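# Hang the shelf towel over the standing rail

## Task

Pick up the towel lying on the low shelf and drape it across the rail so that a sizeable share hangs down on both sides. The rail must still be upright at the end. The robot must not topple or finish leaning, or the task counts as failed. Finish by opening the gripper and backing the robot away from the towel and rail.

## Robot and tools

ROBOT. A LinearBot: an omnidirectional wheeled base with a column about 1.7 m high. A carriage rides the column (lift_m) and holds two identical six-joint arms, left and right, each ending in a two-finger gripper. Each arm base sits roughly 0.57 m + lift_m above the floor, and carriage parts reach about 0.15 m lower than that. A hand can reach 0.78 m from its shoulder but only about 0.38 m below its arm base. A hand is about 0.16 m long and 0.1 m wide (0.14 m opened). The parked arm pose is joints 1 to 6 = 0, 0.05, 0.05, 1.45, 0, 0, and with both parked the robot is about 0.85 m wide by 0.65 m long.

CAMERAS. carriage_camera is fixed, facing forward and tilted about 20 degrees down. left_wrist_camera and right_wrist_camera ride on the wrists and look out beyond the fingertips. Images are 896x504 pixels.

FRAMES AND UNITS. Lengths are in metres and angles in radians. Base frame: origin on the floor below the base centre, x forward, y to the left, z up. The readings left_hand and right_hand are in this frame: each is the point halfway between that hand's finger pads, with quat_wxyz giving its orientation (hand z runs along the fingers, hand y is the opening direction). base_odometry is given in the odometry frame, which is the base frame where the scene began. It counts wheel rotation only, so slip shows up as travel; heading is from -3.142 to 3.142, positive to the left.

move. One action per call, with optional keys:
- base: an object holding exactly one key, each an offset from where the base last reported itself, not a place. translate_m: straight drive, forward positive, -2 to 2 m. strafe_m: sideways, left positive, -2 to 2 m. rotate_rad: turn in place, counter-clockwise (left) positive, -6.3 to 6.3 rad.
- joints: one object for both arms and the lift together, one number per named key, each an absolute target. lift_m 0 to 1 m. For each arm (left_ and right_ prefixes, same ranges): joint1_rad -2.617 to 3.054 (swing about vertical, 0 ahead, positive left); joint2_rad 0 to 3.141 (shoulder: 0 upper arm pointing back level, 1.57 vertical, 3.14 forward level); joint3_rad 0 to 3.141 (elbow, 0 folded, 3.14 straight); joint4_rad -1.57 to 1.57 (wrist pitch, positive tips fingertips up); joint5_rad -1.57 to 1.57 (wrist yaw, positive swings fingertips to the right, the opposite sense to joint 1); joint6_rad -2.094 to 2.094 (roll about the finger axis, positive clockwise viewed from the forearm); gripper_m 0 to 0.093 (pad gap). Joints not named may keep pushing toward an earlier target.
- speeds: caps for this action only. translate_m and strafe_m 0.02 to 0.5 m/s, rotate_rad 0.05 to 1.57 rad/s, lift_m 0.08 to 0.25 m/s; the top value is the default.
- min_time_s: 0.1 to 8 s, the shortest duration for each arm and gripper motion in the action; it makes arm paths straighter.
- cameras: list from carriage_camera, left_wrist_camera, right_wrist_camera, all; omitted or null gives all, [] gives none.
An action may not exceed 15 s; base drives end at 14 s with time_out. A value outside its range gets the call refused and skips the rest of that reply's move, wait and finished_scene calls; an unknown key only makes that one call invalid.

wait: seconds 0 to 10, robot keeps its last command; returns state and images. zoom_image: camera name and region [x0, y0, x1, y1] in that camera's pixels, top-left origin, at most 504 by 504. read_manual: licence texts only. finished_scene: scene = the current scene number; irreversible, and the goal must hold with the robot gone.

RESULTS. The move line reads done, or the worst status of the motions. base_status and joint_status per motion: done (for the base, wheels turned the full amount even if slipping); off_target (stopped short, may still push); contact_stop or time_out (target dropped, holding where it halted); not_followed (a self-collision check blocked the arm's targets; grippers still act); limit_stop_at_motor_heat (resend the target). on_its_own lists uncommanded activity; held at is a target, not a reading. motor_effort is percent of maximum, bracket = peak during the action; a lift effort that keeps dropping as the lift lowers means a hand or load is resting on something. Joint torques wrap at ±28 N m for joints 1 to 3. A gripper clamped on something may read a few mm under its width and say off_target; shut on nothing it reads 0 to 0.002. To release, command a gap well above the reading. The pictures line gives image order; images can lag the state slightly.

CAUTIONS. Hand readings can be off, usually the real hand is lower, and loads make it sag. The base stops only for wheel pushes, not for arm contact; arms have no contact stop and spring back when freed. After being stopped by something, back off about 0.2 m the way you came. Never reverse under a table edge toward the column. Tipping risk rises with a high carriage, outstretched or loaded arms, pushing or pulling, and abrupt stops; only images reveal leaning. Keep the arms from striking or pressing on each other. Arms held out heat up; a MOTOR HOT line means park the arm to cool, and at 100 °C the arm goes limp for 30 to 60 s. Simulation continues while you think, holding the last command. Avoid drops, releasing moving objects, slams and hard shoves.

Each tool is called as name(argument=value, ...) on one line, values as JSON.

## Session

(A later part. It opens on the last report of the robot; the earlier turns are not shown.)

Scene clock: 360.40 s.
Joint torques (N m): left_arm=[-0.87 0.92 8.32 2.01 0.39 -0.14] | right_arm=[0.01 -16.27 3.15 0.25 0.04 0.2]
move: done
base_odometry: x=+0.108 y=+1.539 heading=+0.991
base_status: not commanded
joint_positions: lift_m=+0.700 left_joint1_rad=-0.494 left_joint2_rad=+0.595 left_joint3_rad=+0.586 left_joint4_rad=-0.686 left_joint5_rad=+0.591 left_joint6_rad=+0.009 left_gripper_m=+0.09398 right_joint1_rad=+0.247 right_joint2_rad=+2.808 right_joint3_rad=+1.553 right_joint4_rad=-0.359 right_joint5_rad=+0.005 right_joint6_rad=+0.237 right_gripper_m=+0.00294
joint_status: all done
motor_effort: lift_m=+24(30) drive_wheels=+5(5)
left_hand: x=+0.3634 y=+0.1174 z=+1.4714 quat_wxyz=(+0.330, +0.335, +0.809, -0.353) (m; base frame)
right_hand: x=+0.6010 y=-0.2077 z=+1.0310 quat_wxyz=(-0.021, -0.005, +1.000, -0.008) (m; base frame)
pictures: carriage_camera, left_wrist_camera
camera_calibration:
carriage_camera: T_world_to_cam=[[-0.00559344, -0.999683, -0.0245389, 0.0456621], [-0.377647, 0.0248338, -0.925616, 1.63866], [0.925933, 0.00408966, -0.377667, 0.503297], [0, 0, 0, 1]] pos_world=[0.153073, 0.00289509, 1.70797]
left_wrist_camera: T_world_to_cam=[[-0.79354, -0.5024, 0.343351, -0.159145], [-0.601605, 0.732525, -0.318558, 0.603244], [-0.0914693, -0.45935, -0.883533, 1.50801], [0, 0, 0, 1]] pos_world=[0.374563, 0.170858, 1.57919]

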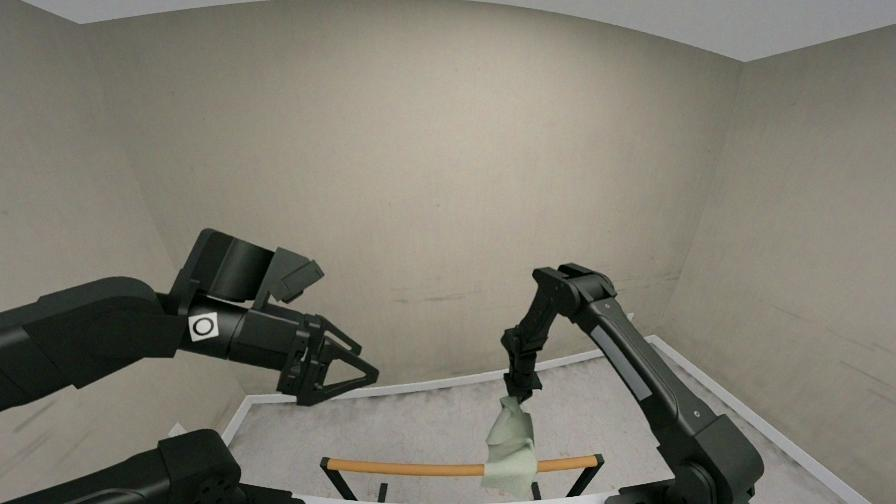

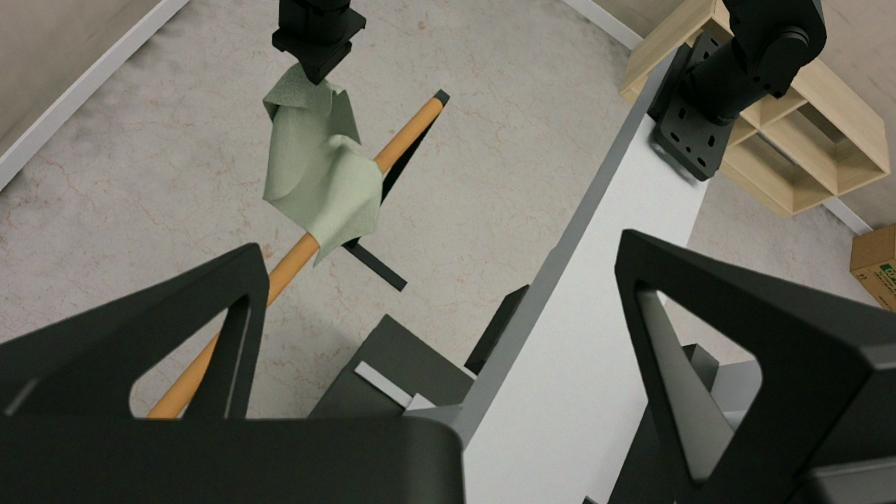

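move(base={"translate_m": -0.22}, joints={"lift_m": 0.72}, speeds={"translate_m": 0.12}, cameras=["left_wrist_camera", "carriage_camera"])

zoom_image(camera="left_wrist_camera", region=[200, 0, 480, 290])

Scene clock: 370.73 s.
Joint torques (N m): left_arm=[-0.83 0.81 8.09 2.06 0.34 -0.14] | right_arm=[-0.06 -15.65 3.32 0.28 0.05 0.2]
move: done
MOTOR HOT: joint 2 (shoulder) of the right arm reports 74 °C; the controller stops that arm at 100 °C. To cool a motor, set the load down, stop pushing, or move to a pose that needs little force.
base_odometry: x=-0.012 y=+1.355 heading=+0.990
base_status: done
joint_positions: lift_m=+0.720 left_joint1_rad=-0.494 left_joint2_rad=+0.596 left_joint3_rad=+0.588 left_joint4_rad=-0.690 left_joint5_rad=+0.593 left_joint6_rad=+0.009 left_gripper_m=+0.09398 right_joint1_rad=+0.247 right_joint2_rad=+2.799 right_joint3_rad=+1.552 right_joint4_rad=-0.354 right_joint5_rad=+0.004 right_joint6_rad=+0.237 right_gripper_m=+0.00294
joint_status: all done
motor_effort: lift_m=+25(30) drive_wheels=-1(13)
left_hand: x=+0.3628 y=+0.1173 z=+1.4916 quat_wxyz=(+0.329, +0.335, +0.809, -0.354) (m; base frame)
right_hand: x=+0.6050 y=-0.2066 z=+1.0540 quat_wxyz=(-0.014, -0.005, +1.000, -0.006) (m; base frame)
pictures: carriage_camera, left_wrist_camera
camera_calibration:
carriage_camera: T_world_to_cam=[[-0.00559344, -0.999683, -0.0245389, 0.0461521], [-0.377647, 0.0248338, -0.925616, 1.65715], [0.925933, 0.00408966, -0.377667, 0.510839], [0, 0, 0, 1]] pos_world=[0.153073, 0.00289509, 1.72794]
left_wrist_camera: T_world_to_cam=[[-0.793477, -0.500691, 0.345982, -0.170762], [-0.601108, 0.73368, -0.316833, 0.606528], [-0.0952045, -0.459373, -0.883127, 1.52652], [0, 0, 0, 1]] pos_world=[0.374425, 0.170745, 1.59936]

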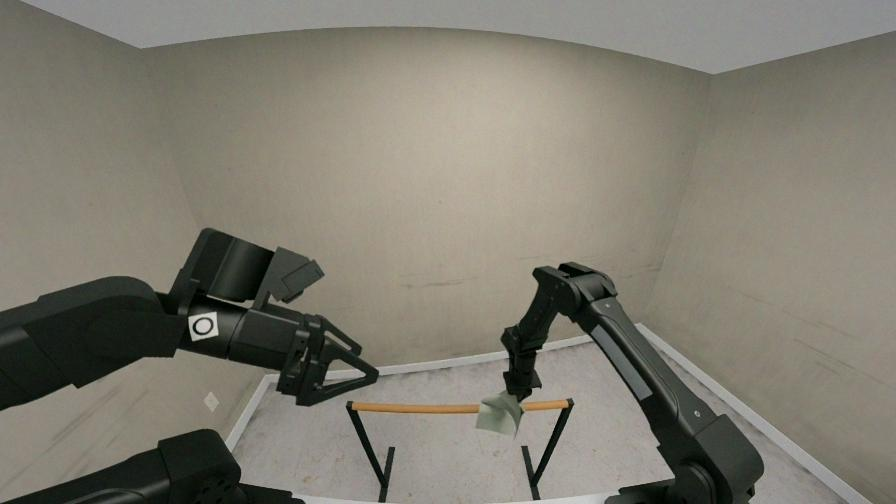

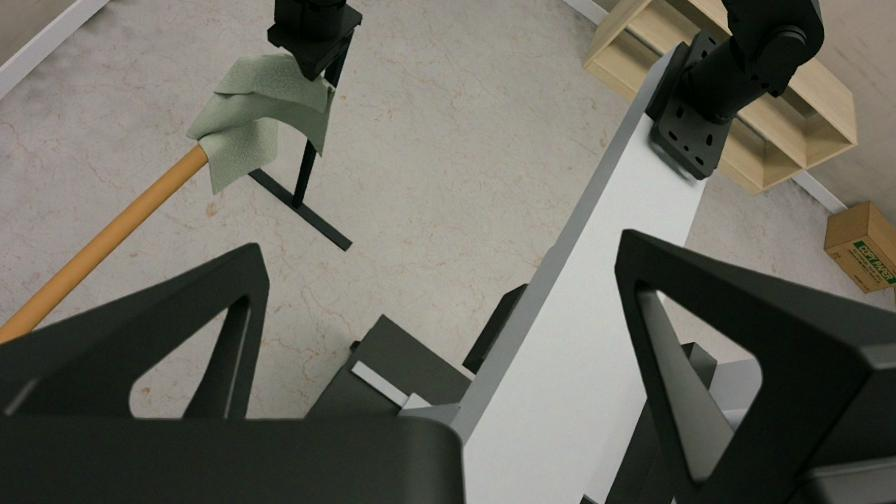

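Scaled by 1.738 from the camera's 896x504 image, which has a finer 1280x720 frame.

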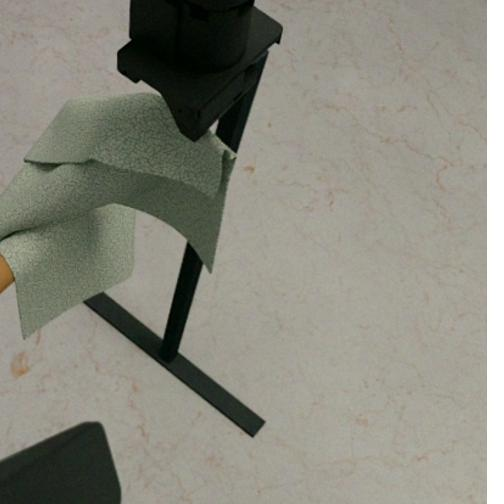

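move(base={"translate_m": -0.12}, joints={"lift_m": 0.5, "right_joint1_rad": 0.25, "right_joint2_rad": 1.905, "right_joint3_rad": 1.182, "right_joint4_rad": -0.848, "right_joint5_rad": 0, "right_joint6_rad": 0.25}, speeds={"translate_m": 0.1, "lift_m": 0.11}, min_time_s=2, cameras=["left_wrist_camera", "carriage_camera", "right_wrist_camera"])

Scene clock: 397.10 s.
Joint torques (N m): left_arm=[-0.91 0.84 7.95 2.09 0.33 -0.17] | right_arm=[0.05 -13.12 5.33 0.14 0.05 0.2]
move: done
MOTOR HOT: cleared for the motors of the right arm.
base_odometry: x=-0.078 y=+1.255 heading=+0.990
base_status: done
joint_positions: lift_m=+0.500 left_joint1_rad=-0.494 left_joint2_rad=+0.596 left_joint3_rad=+0.590 left_joint4_rad=-0.693 left_joint5_rad=+0.593 left_joint6_rad=+0.009 left_gripper_m=+0.09398 right_joint1_rad=+0.247 right_joint2_rad=+1.937 right_joint3_rad=+1.187 right_joint4_rad=-0.832 right_joint5_rad=+0.004 right_joint6_rad=+0.237 right_gripper_m=+0.00294
joint_status: all done
motor_effort: lift_m=+20(21) drive_wheels=+2(10)
left_hand: x=+0.3626 y=+0.1175 z=+1.2723 quat_wxyz=(+0.328, +0.335, +0.809, -0.354) (m; base frame)
right_hand: x=+0.5428 y=-0.2222 z=+1.0823 quat_wxyz=(-0.005, -0.005, +1.000, -0.003) (m; base frame)
pictures: carriage_camera, left_wrist_camera, right_wrist_camera
camera_calibration:
carriage_camera: T_world_to_cam=[[-0.00559344, -0.999683, -0.0245389, 0.0407682], [-0.377647, 0.0248338, -0.925616, 1.45406], [0.925933, 0.00408966, -0.377667, 0.427978], [0, 0, 0, 1]] pos_world=[0.153073, 0.00289509, 1.50854]
left_wrist_camera: T_world_to_cam=[[-0.793011, -0.500941, 0.346686, -0.0960677], [-0.601533, 0.733908, -0.315495, 0.535212], [-0.0963911, -0.458734, -0.88333, 1.33352], [0, 0, 0, 1]] pos_world=[0.374304, 0.17081, 1.3801]
right_wrist_camera: T_world_to_cam=[[-0.0121813, -0.998551, -0.0524166, -0.149215], [-0.812575, -0.0206639, 0.58249, -0.181994], [-0.582729, 0.049688, -0.811146, 1.33193], [0, 0, 0, 1]] pos_world=[0.626451, -0.21894, 1.17858]

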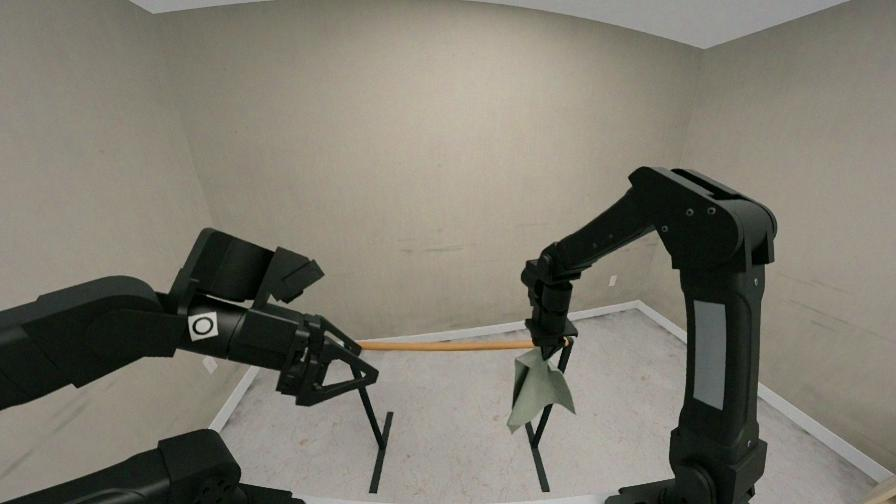

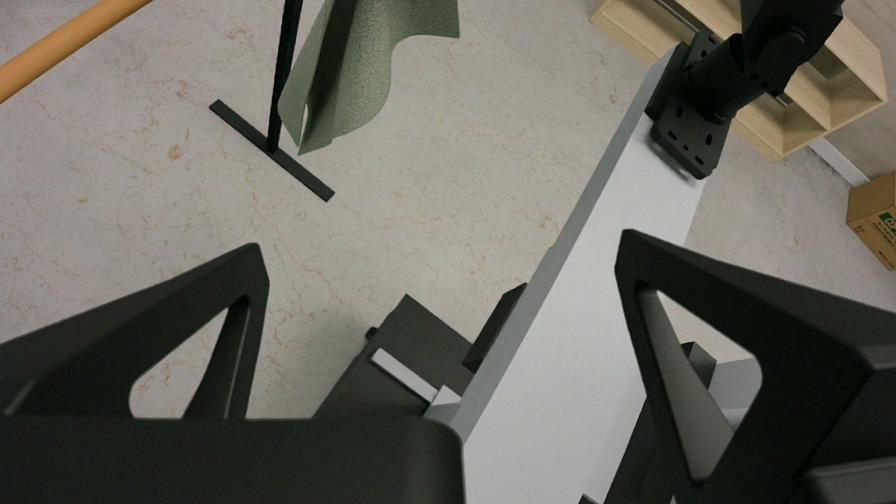

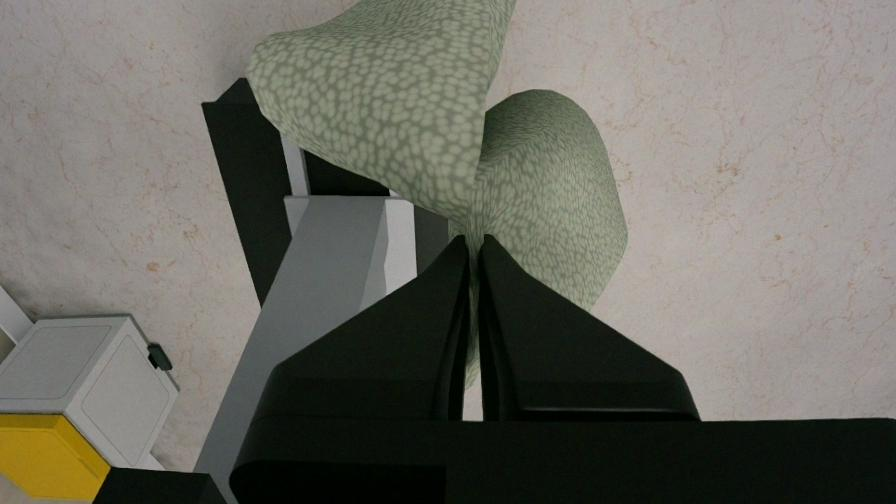

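move(cameras=["carriage_camera", "left_wrist_camera"])

Scene clock: 413.47 s.
Joint torques (N m): left_arm=[-0.88 0.8 8.03 2.1 0.34 -0.13] | right_arm=[0.1 -13.04 5.22 0.13 0.04 0.2]
base_odometry: x=-0.078 y=+1.255 heading=+0.990
base_status: done
joint_positions: lift_m=+0.500 left_joint1_rad=-0.494 left_joint2_rad=+0.596 left_joint3_rad=+0.590 left_joint4_rad=-0.693 left_joint5_rad=+0.593 left_joint6_rad=+0.009 left_gripper_m=+0.09398 right_joint1_rad=+0.247 right_joint2_rad=+1.937 right_joint3_rad=+1.187 right_joint4_rad=-0.835 right_joint5_rad=+0.004 right_joint6_rad=+0.237 right_gripper_m=+0.00294
joint_status: all done
motor_effort: lift_m=+20(21) drive_wheels=-1(10)
left_hand: x=+0.3626 y=+0.1175 z=+1.2723 quat_wxyz=(+0.328, +0.335, +0.809, -0.354) (m; base frame)
right_hand: x=+0.5421 y=-0.2224 z=+1.0823 quat_wxyz=(-0.007, -0.005, +1.000, -0.004) (m; base frame)
pictures: carriage_camera, left_wrist_camera
camera_calibration:
carriage_camera: T_world_to_cam=[[-0.00559344, -0.999683, -0.0245389, 0.0407682], [-0.377647, 0.0248338, -0.925616, 1.45406], [0.925933, 0.00408966, -0.377667, 0.427978], [0, 0, 0, 1]] pos_world=[0.153073, 0.00289509, 1.50854]
left_wrist_camera: T_world_to_cam=[[-0.793011, -0.500941, 0.346686, -0.0960677], [-0.601533, 0.733908, -0.315495, 0.535212], [-0.0963911, -0.458734, -0.88333, 1.33352], [0, 0, 0, 1]] pos_world=[0.374304, 0.17081, 1.3801]

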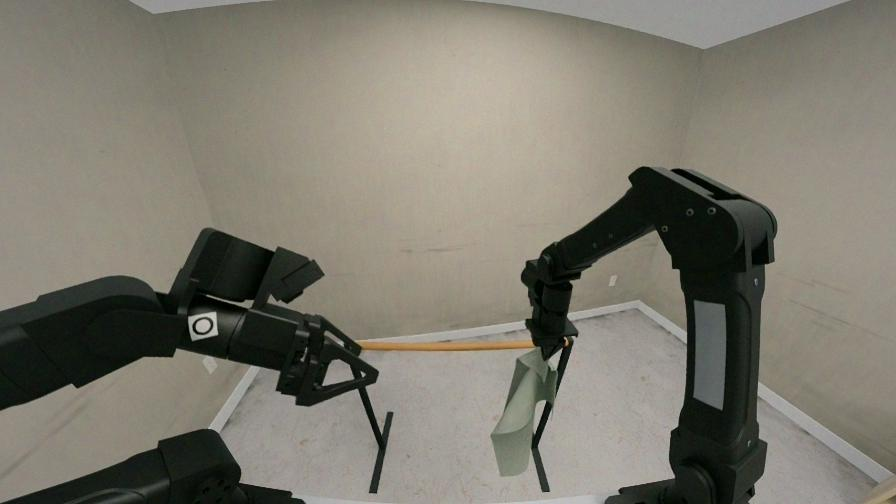

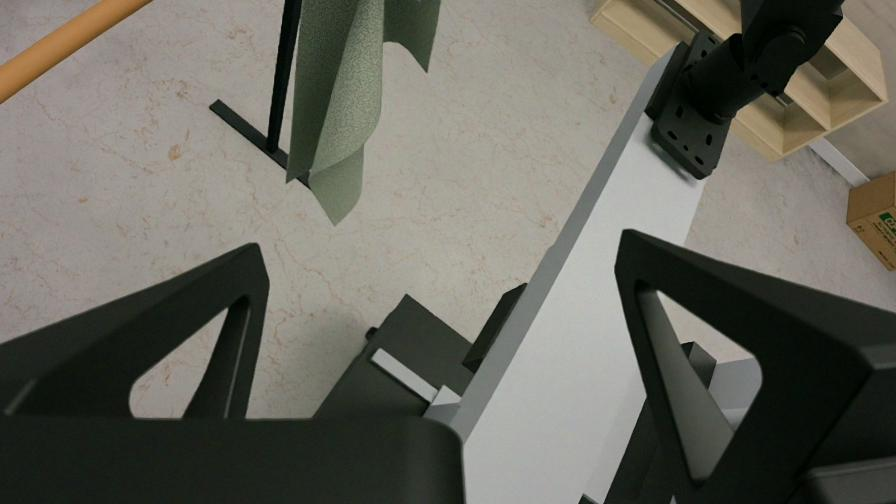

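move(base={"translate_m": 0.2}, joints={"lift_m": 0.445}, speeds={"translate_m": 0.1, "lift_m": 0.08}, cameras=["carriage_camera", "left_wrist_camera"])

move(base={"translate_m": 0.14}, speeds={"translate_m": 0.08}, cameras=["carriage_camera", "left_wrist_camera"])

Scene clock: 427.83 s.
Joint torques (N m): left_arm=[-0.85 0.73 8.03 2.09 0.32 -0.14] | right_arm=[0.08 -12.22 5.44 0.2 0.05 0.21]
move: done
base_odometry: x=+0.032 y=+1.422 heading=+0.989
base_status: done
joint_positions: lift_m=+0.445 left_joint1_rad=-0.494 left_joint2_rad=+0.596 left_joint3_rad=+0.590 left_joint4_rad=-0.693 left_joint5_rad=+0.594 left_joint6_rad=+0.009 left_gripper_m=+0.09398 right_joint1_rad=+0.247 right_joint2_rad=+1.929 right_joint3_rad=+1.186 right_joint4_rad=-0.839 right_joint5_rad=+0.004 right_joint6_rad=+0.237 right_gripper_m=+0.00294
joint_status: all done
motor_effort: lift_m=+20(20) drive_wheels=+5(10)
left_hand: x=+0.3624 y=+0.1174 z=+1.2174 quat_wxyz=(+0.328, +0.335, +0.809, -0.355) (m; base frame)
right_hand: x=+0.5417 y=-0.2225 z=+1.0299 quat_wxyz=(-0.005, -0.005, +1.000, -0.003) (m; base frame)
pictures: carriage_camera, left_wrist_camera
camera_calibration:
carriage_camera: T_world_to_cam=[[-0.00559344, -0.999683, -0.0245389, 0.0394183], [-0.377647, 0.0248338, -0.925616, 1.40315], [0.925933, 0.00408966, -0.377667, 0.407203], [0, 0, 0, 1]] pos_world=[0.153073, 0.00289509, 1.45353]
left_wrist_camera: T_world_to_cam=[[-0.793106, -0.500391, 0.347263, -0.0779054], [-0.601284, 0.73418, -0.315337, 0.517491], [-0.0971614, -0.458899, -0.88316, 1.28506], [0, 0, 0, 1]] pos_world=[0.374229, 0.170797, 1.32515]

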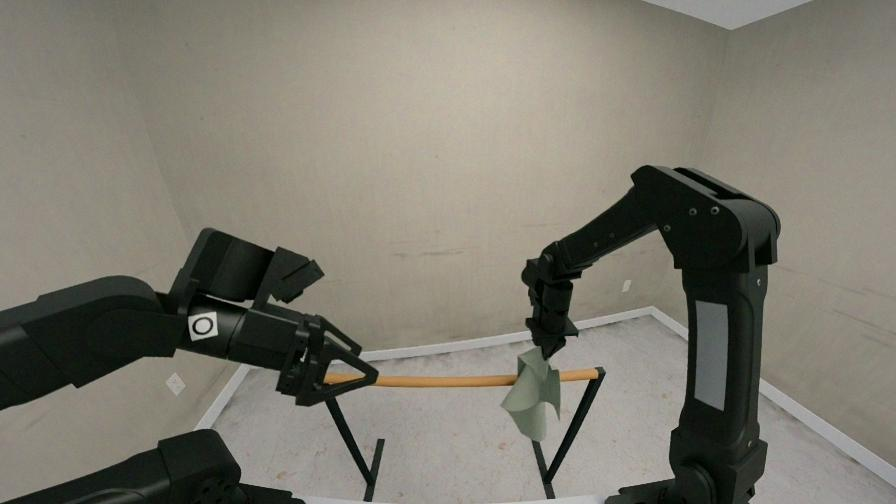

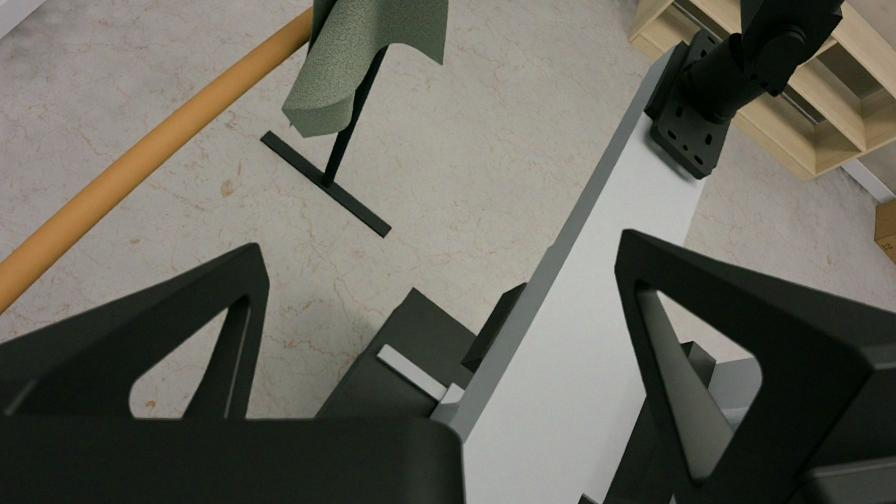

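Scene clock: 430.20 s.
Joint torques (N m): left_arm=[-0.88 0.94 8.08 2.09 0.34 -0.13] | right_arm=[0.01 -12.34 5.44 0.21 0.06 0.21]
move: done
base_odometry: x=+0.109 y=+1.538 heading=+0.989
base_status: done
joint_positions: lift_m=+0.445 left_joint1_rad=-0.494 left_joint2_rad=+0.596 left_joint3_rad=+0.590 left_joint4_rad=-0.693 left_joint5_rad=+0.594 left_joint6_rad=+0.009 left_gripper_m=+0.09398 right_joint1_rad=+0.248 right_joint2_rad=+1.929 right_joint3_rad=+1.186 right_joint4_rad=-0.842 right_joint5_rad=+0.004 right_joint6_rad=+0.237 right_gripper_m=+0.00294
joint_status: not commanded
motor_effort: lift_m=+20(20) drive_wheels=-4(13)
left_hand: x=+0.3624 y=+0.1174 z=+1.2174 quat_wxyz=(+0.328, +0.335, +0.809, -0.355) (m; base frame)
right_hand: x=+0.5411 y=-0.2225 z=+1.0299 quat_wxyz=(-0.006, -0.005, +1.000, -0.003) (m; base frame)
pictures: carriage_camera, left_wrist_camera
camera_calibration:
carriage_camera: T_world_to_cam=[[-0.00559344, -0.999683, -0.0245389, 0.0394183], [-0.377647, 0.0248338, -0.925616, 1.40315], [0.925933, 0.00408966, -0.377667, 0.407203], [0, 0, 0, 1]] pos_world=[0.153073, 0.00289509, 1.45353]
left_wrist_camera: T_world_to_cam=[[-0.793106, -0.500391, 0.347263, -0.0779054], [-0.601284, 0.73418, -0.315337, 0.517491], [-0.0971614, -0.458899, -0.88316, 1.28506], [0, 0, 0, 1]] pos_world=[0.374229, 0.170797, 1.32515]

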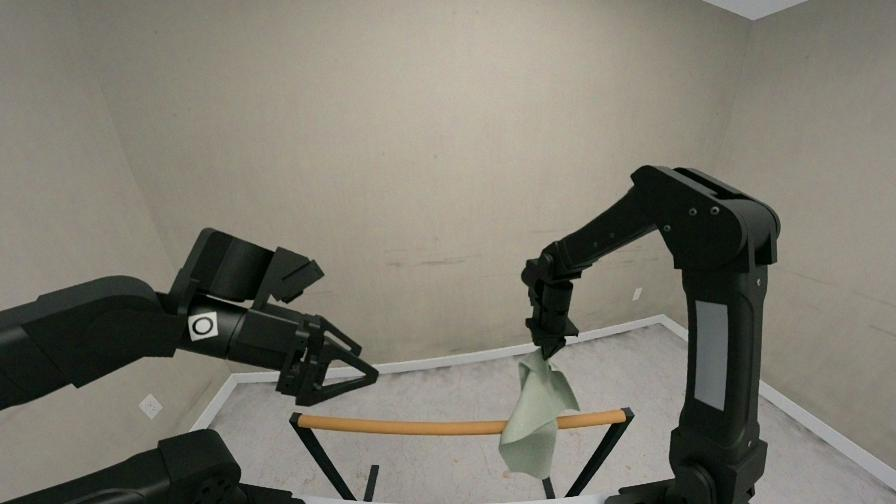

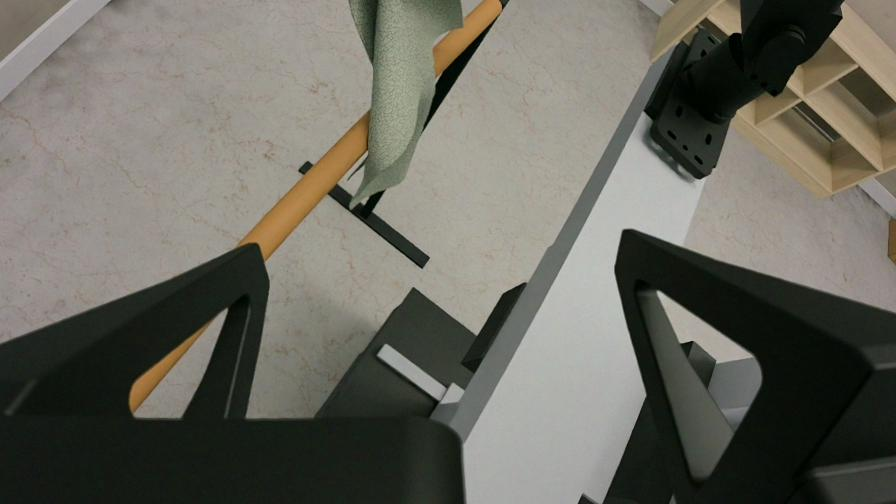

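move(joints={"right_joint1_rad": 0.247, "right_joint2_rad": 2.124, "right_joint3_rad": 1.484, "right_joint4_rad": -0.93, "lift_m": 0.415}, speeds={"lift_m": 0.08}, min_time_s=1.0, cameras=["carriage_camera", "left_wrist_camera"])

move(joints={"right_joint1_rad": 0.247, "right_joint2_rad": 2.276, "right_joint3_rad": 1.735, "right_joint4_rad": -1.03, "lift_m": 0.365}, speeds={"lift_m": 0.08}, min_time_s=1.0, cameras=["carriage_camera", "left_wrist_camera"])

move(joints={"right_joint1_rad": 0.247, "right_joint2_rad": 2.362, "right_joint3_rad": 1.885, "right_joint4_rad": -1.093, "lift_m": 0.3}, speeds={"lift_m": 0.08}, min_time_s=1.0, cameras=["carriage_camera", "left_wrist_camera"])

Scene clock: 447.27 s.
Joint torques (N m): left_arm=[-0.87 0.8 7.95 2.08 0.35 -0.14] | right_arm=[-0.25 -9.99 8.03 0.15 0.05 0.21]
move: done
base_odometry: x=+0.109 y=+1.538 heading=+0.989
base_status: not commanded
joint_positions: lift_m=+0.415 left_joint1_rad=-0.494 left_joint2_rad=+0.596 left_joint3_rad=+0.591 left_joint4_rad=-0.694 left_joint5_rad=+0.594 left_joint6_rad=+0.009 left_gripper_m=+0.09398 right_joint1_rad=+0.248 right_joint2_rad=+2.102 right_joint3_rad=+1.461 right_joint4_rad=-0.920 right_joint5_rad=+0.004 right_joint6_rad=+0.237 right_gripper_m=+0.00294
joint_status: all done
motor_effort: lift_m=+20(20) drive_wheels=+5(5)
left_hand: x=+0.3623 y=+0.1174 z=+1.1875 quat_wxyz=(+0.328, +0.335, +0.809, -0.355) (m; base frame)
right_hand: x=+0.5976 y=-0.2082 z=+1.0034 quat_wxyz=(+0.005, -0.005, +1.000, -0.001) (m; base frame)
pictures: carriage_camera, left_wrist_camera
camera_calibration:
carriage_camera: T_world_to_cam=[[-0.00559344, -0.999683, -0.0245389, 0.0386825], [-0.377647, 0.0248338, -0.925616, 1.37539], [0.925933, 0.00408966, -0.377667, 0.395878], [0, 0, 0, 1]] pos_world=[0.153073, 0.00289509, 1.42354]
left_wrist_camera: T_world_to_cam=[[-0.793212, -0.500084, 0.347463, -0.0678369], [-0.601106, 0.734287, -0.315426, 0.508076], [-0.0973982, -0.459062, -0.883049, 1.25863], [0, 0, 0, 1]] pos_world=[0.374187, 0.170793, 1.29527]

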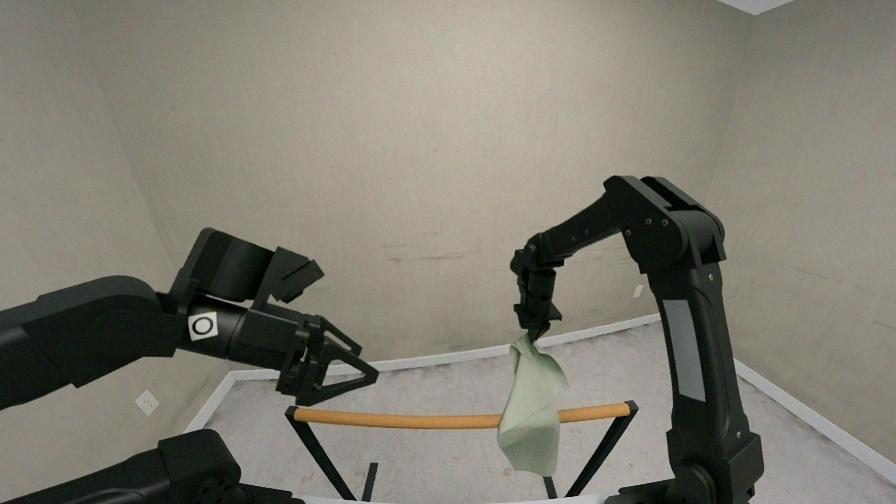

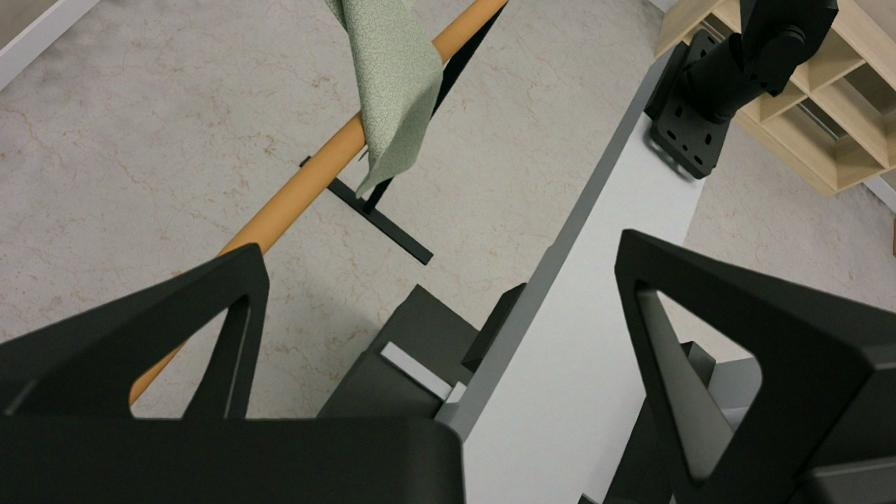

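Scene clock: 448.57 s.
Joint torques (N m): left_arm=[-0.9 0.87 7.88 2.09 0.33 -0.15] | right_arm=[-0.31 -11.14 8.12 0.3 0.05 0.2]
move: done
base_odometry: x=+0.109 y=+1.538 heading=+0.989
base_status: not commanded
joint_positions: lift_m=+0.365 left_joint1_rad=-0.494 left_joint2_rad=+0.596 left_joint3_rad=+0.591 left_joint4_rad=-0.695 left_joint5_rad=+0.594 left_joint6_rad=+0.009 left_gripper_m=+0.09398 right_joint1_rad=+0.248 right_joint2_rad=+2.249 right_joint3_rad=+1.712 right_joint4_rad=-1.022 right_joint5_rad=+0.004 right_joint6_rad=+0.237 right_gripper_m=+0.00294
joint_status: all done
motor_effort: lift_m=+19(20) drive_wheels=+5(5)
left_hand: x=+0.3622 y=+0.1174 z=+1.1374 quat_wxyz=(+0.327, +0.335, +0.809, -0.355) (m; base frame)
right_hand: x=+0.6376 y=-0.1981 z=+0.9559 quat_wxyz=(+0.006, -0.005, +1.000, +0.000) (m; base frame)
pictures: carriage_camera, left_wrist_camera
camera_calibration:
carriage_camera: T_world_to_cam=[[-0.00559344, -0.999683, -0.0245389, 0.0374563], [-0.377647, 0.0248338, -0.925616, 1.32914], [0.925933, 0.00408966, -0.377667, 0.377006], [0, 0, 0, 1]] pos_world=[0.153073, 0.00289509, 1.37357]
left_wrist_camera: T_world_to_cam=[[-0.792978, -0.50021, 0.347815, -0.0509496], [-0.601318, 0.734401, -0.314757, 0.491483], [-0.0979914, -0.458743, -0.883149, 1.2147], [0, 0, 0, 1]] pos_world=[0.374166, 0.170804, 1.24518]

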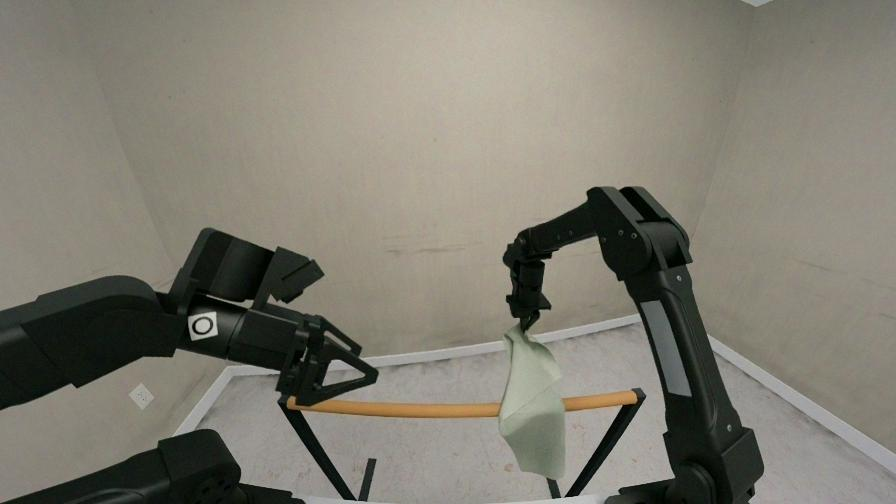

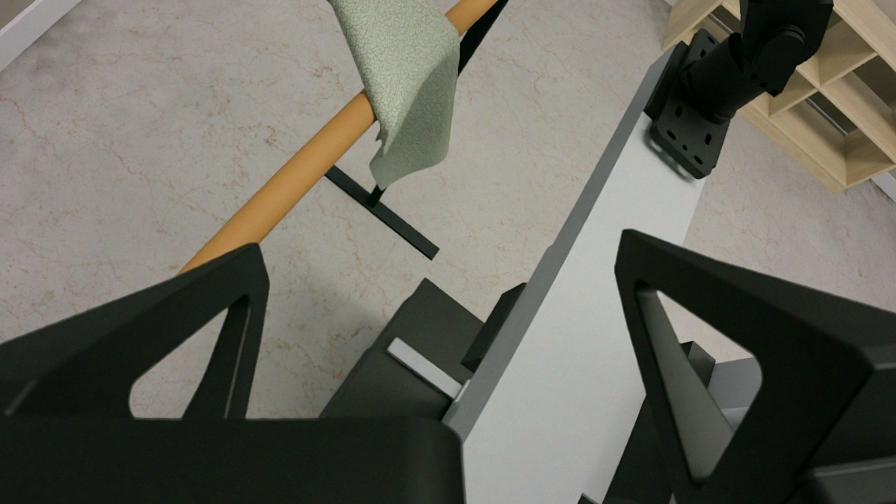

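Scene clock: 449.87 s.
Joint torques (N m): left_arm=[-0.88 0.77 7.91 2.1 0.34 -0.14] | right_arm=[-0.31 -12.41 8.23 0.24 0.04 0.2]
move: done
base_odometry: x=+0.109 y=+1.538 heading=+0.989
base_status: not commanded
joint_positions: lift_m=+0.300 left_joint1_rad=-0.494 left_joint2_rad=+0.596 left_joint3_rad=+0.591 left_joint4_rad=-0.694 left_joint5_rad=+0.594 left_joint6_rad=+0.009 left_gripper_m=+0.09398 right_joint1_rad=+0.248 right_joint2_rad=+2.342 right_joint3_rad=+1.863 right_joint4_rad=-1.089 right_joint5_rad=+0.004 right_joint6_rad=+0.237 right_gripper_m=+0.00294
joint_status: all done
motor_effort: lift_m=+20(20) drive_wheels=+5(5)
left_hand: x=+0.3623 y=+0.1174 z=+1.0726 quat_wxyz=(+0.328, +0.335, +0.809, -0.355) (m; base frame)
right_hand: x=+0.6570 y=-0.1932 z=+0.8888 quat_wxyz=(+0.002, -0.005, +1.000, -0.001) (m; base frame)
pictures: carriage_camera, left_wrist_camera
camera_calibration:
carriage_camera: T_world_to_cam=[[-0.00559344, -0.999683, -0.0245389, 0.0358601], [-0.377647, 0.0248338, -0.925616, 1.26893], [0.925933, 0.00408966, -0.377667, 0.352439], [0, 0, 0, 1]] pos_world=[0.153073, 0.00289509, 1.30852]
left_wrist_camera: T_world_to_cam=[[-0.793212, -0.500084, 0.347463, -0.0279151], [-0.601106, 0.734287, -0.315426, 0.471806], [-0.0973982, -0.459062, -0.883049, 1.15715], [0, 0, 0, 1]] pos_world=[0.374167, 0.170803, 1.18034]

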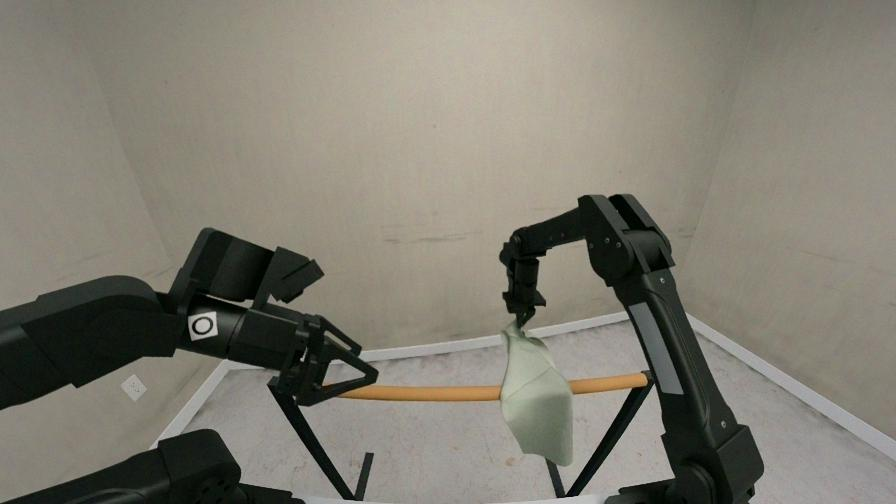

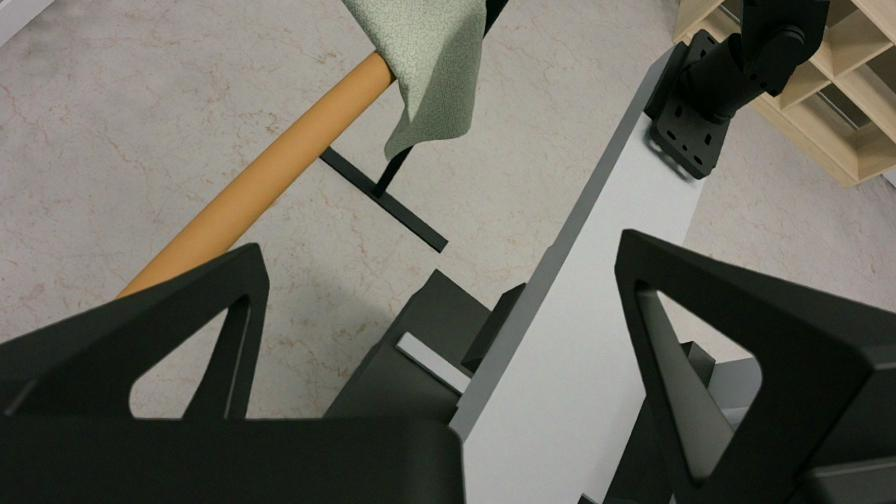

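move(joints={"lift_m": 0.2}, speeds={"lift_m": 0.08}, cameras=["carriage_camera", "left_wrist_camera"])

zoom_image(camera="carriage_camera", region=[400, 240, 700, 504])

Scene clock: 454.70 s.
Joint torques (N m): left_arm=[-0.87 0.76 7.84 2.13 0.33 -0.14] | right_arm=[-0.25 -12.52 7.77 0.28 0.04 0.21]
move: done
base_odometry: x=+0.109 y=+1.538 heading=+0.989
base_status: not commanded
joint_positions: lift_m=+0.200 left_joint1_rad=-0.494 left_joint2_rad=+0.596 left_joint3_rad=+0.591 left_joint4_rad=-0.694 left_joint5_rad=+0.594 left_joint6_rad=+0.009 left_gripper_m=+0.09398 right_joint1_rad=+0.248 right_joint2_rad=+2.344 right_joint3_rad=+1.868 right_joint4_rad=-1.092 right_joint5_rad=+0.004 right_joint6_rad=+0.237 right_gripper_m=+0.00294
joint_status: all done
motor_effort: lift_m=+20(20) drive_wheels=+5(5)
left_hand: x=+0.3623 y=+0.1174 z=+0.9727 quat_wxyz=(+0.328, +0.335, +0.809, -0.355) (m; base frame)
right_hand: x=+0.6577 y=-0.1930 z=+0.7890 quat_wxyz=(+0.002, -0.005, +1.000, -0.001) (m; base frame)
pictures: carriage_camera, left_wrist_camera
camera_calibration:
carriage_camera: T_world_to_cam=[[-0.00559344, -0.999683, -0.0245389, 0.0334056], [-0.377647, 0.0248338, -0.925616, 1.17634], [0.925933, 0.00408966, -0.377667, 0.314664], [0, 0, 0, 1]] pos_world=[0.153073, 0.00289509, 1.2085]
left_wrist_camera: T_world_to_cam=[[-0.793329, -0.500021, 0.347287, 0.00700549], [-0.601, 0.73423, -0.315761, 0.440626], [-0.0971016, -0.459222, -0.882999, 1.06882], [0, 0, 0, 1]] pos_world=[0.374158, 0.170808, 1.08047]

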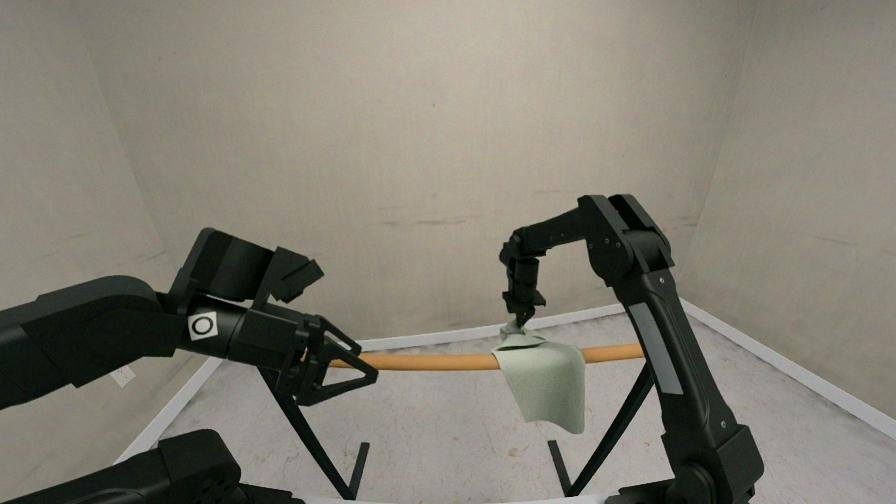

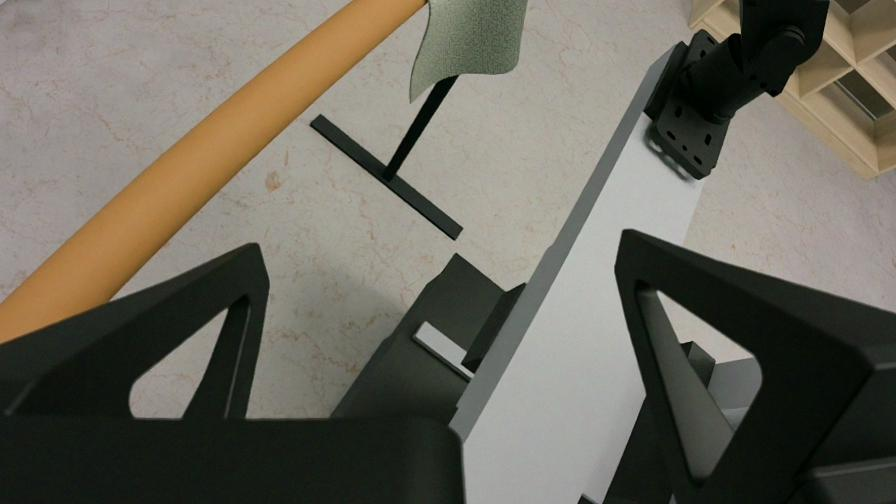

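Scaled by 1.680 from the camera's 896x504 image, which has a finer 1280x720 frame.

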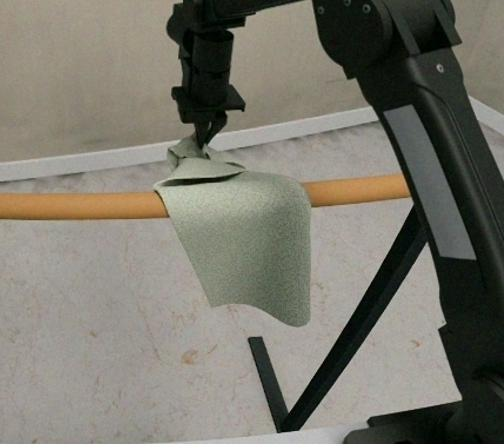

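move(joints={"right_joint1_rad": 0.247, "right_joint2_rad": 2.256, "right_joint3_rad": 1.702, "right_joint4_rad": -1.016, "lift_m": 0.16}, speeds={"lift_m": 0.08}, min_time_s=1.0, cameras=["carriage_camera"])

move(joints={"right_joint1_rad": 0.247, "right_joint2_rad": 2.16, "right_joint3_rad": 1.541, "right_joint4_rad": -0.951, "lift_m": 0.132}, speeds={"lift_m": 0.08}, min_time_s=1.0, cameras=["carriage_camera", "left_wrist_camera"])

zoom_image(camera="carriage_camera", region=[400, 240, 700, 504])

Scene clock: 470.57 s.
Joint torques (N m): left_arm=[-0.85 0.83 7.88 2.11 0.34 -0.15] | right_arm=[-0.31 -16.94 5.08 0.37 0.05 0.19]
move: done
base_odometry: x=+0.109 y=+1.538 heading=+0.989
base_status: not commanded
joint_positions: lift_m=+0.160 left_joint1_rad=-0.494 left_joint2_rad=+0.596 left_joint3_rad=+0.591 left_joint4_rad=-0.695 left_joint5_rad=+0.595 left_joint6_rad=+0.009 left_gripper_m=+0.09398 right_joint1_rad=+0.248 right_joint2_rad=+2.292 right_joint3_rad=+1.712 right_joint4_rad=-1.034 right_joint5_rad=+0.004 right_joint6_rad=+0.237 right_gripper_m=+0.00294
joint_status: all done
motor_effort: lift_m=+20(20) drive_wheels=+5(5)
left_hand: x=+0.3622 y=+0.1174 z=+0.9326 quat_wxyz=(+0.328, +0.335, +0.809, -0.355) (m; base frame)
right_hand: x=+0.6298 y=-0.2001 z=+0.7336 quat_wxyz=(-0.020, -0.005, +1.000, -0.007) (m; base frame)
pictures: carriage_camera
camera_calibration:
carriage_camera: T_world_to_cam=[[-0.00559344, -0.999683, -0.0245389, 0.0324251], [-0.377647, 0.0248338, -0.925616, 1.13936], [0.925933, 0.00408966, -0.377667, 0.299572], [0, 0, 0, 1]] pos_world=[0.153073, 0.00289509, 1.16854]

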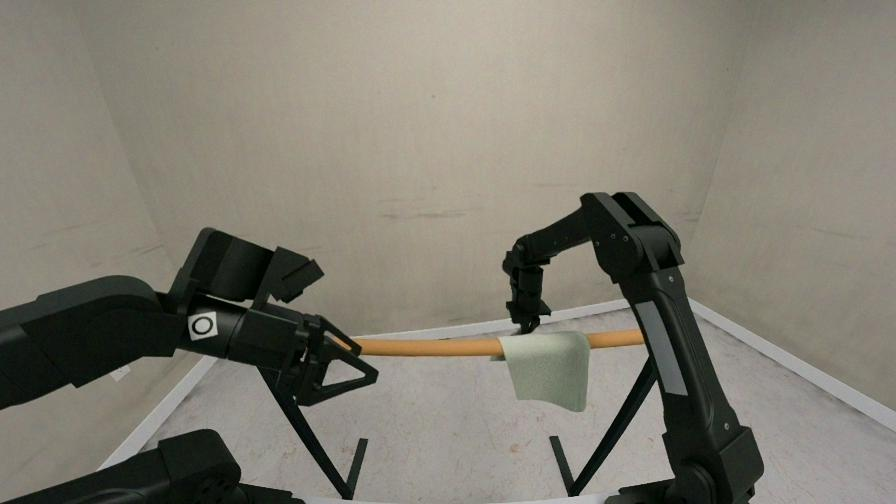

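Scene clock: 471.87 s.
Joint torques (N m): left_arm=[-0.92 0.88 7.88 2.11 0.3 -0.13] | right_arm=[-0.27 -16.14 5.01 0.36 0.06 0.21]
move: done
base_odometry: x=+0.109 y=+1.538 heading=+0.989
base_status: not commanded
joint_positions: lift_m=+0.132 left_joint1_rad=-0.494 left_joint2_rad=+0.596 left_joint3_rad=+0.591 left_joint4_rad=-0.695 left_joint5_rad=+0.595 left_joint6_rad=+0.009 left_gripper_m=+0.09398 right_joint1_rad=+0.248 right_joint2_rad=+2.198 right_joint3_rad=+1.551 right_joint4_rad=-0.968 right_joint5_rad=+0.004 right_joint6_rad=+0.237 right_gripper_m=+0.00294
joint_status: all done
motor_effort: lift_m=+20(21) drive_wheels=+5(5)
left_hand: x=+0.3622 y=+0.1174 z=+0.9047 quat_wxyz=(+0.328, +0.335, +0.809, -0.355) (m; base frame)
right_hand: x=+0.6048 y=-0.2064 z=+0.7054 quat_wxyz=(-0.021, -0.005, +1.000, -0.007) (m; base frame)
pictures: carriage_camera, left_wrist_camera
camera_calibration:
carriage_camera: T_world_to_cam=[[-0.00559344, -0.999683, -0.0245389, 0.031737], [-0.377647, 0.0248338, -0.925616, 1.1134], [0.925933, 0.00408966, -0.377667, 0.288983], [0, 0, 0, 1]] pos_world=[0.153073, 0.00289509, 1.1405]
left_wrist_camera: T_world_to_cam=[[-0.793317, -0.499778, 0.347664, 0.0301788], [-0.600929, 0.734394, -0.315515, 0.418823], [-0.097635, -0.459225, -0.882938, 1.00887], [0, 0, 0, 1]] pos_world=[0.374125, 0.170799, 1.01242]

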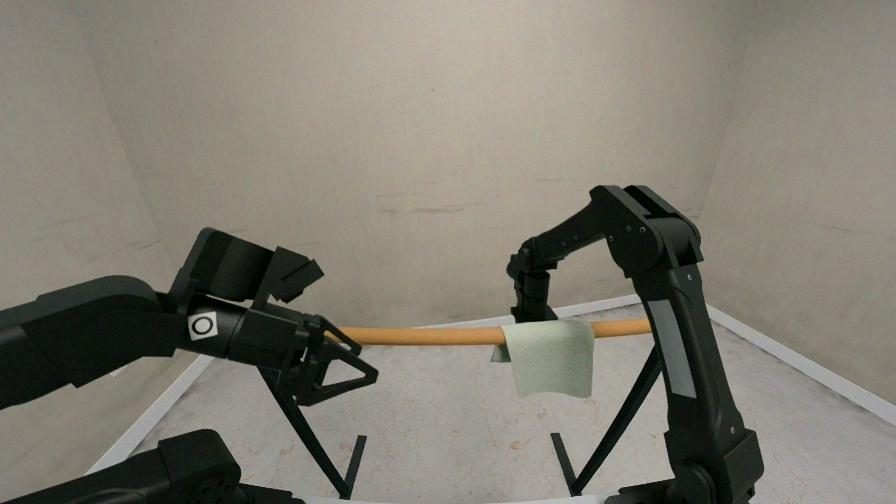

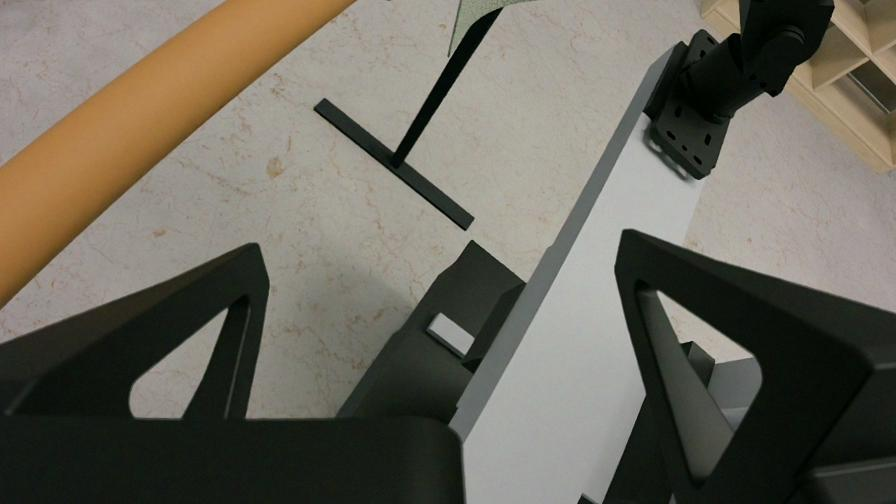

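Scaled by 1.680 from the camera's 896x504 image, which has a finer 1280x720 frame.

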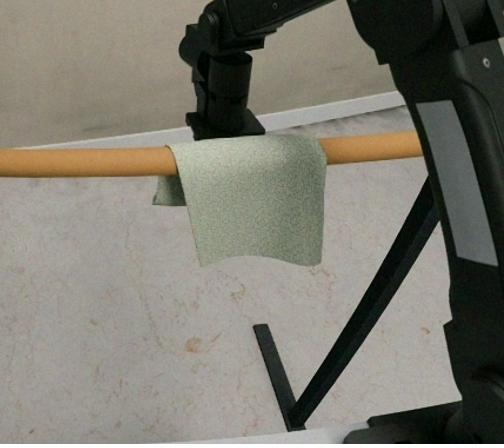

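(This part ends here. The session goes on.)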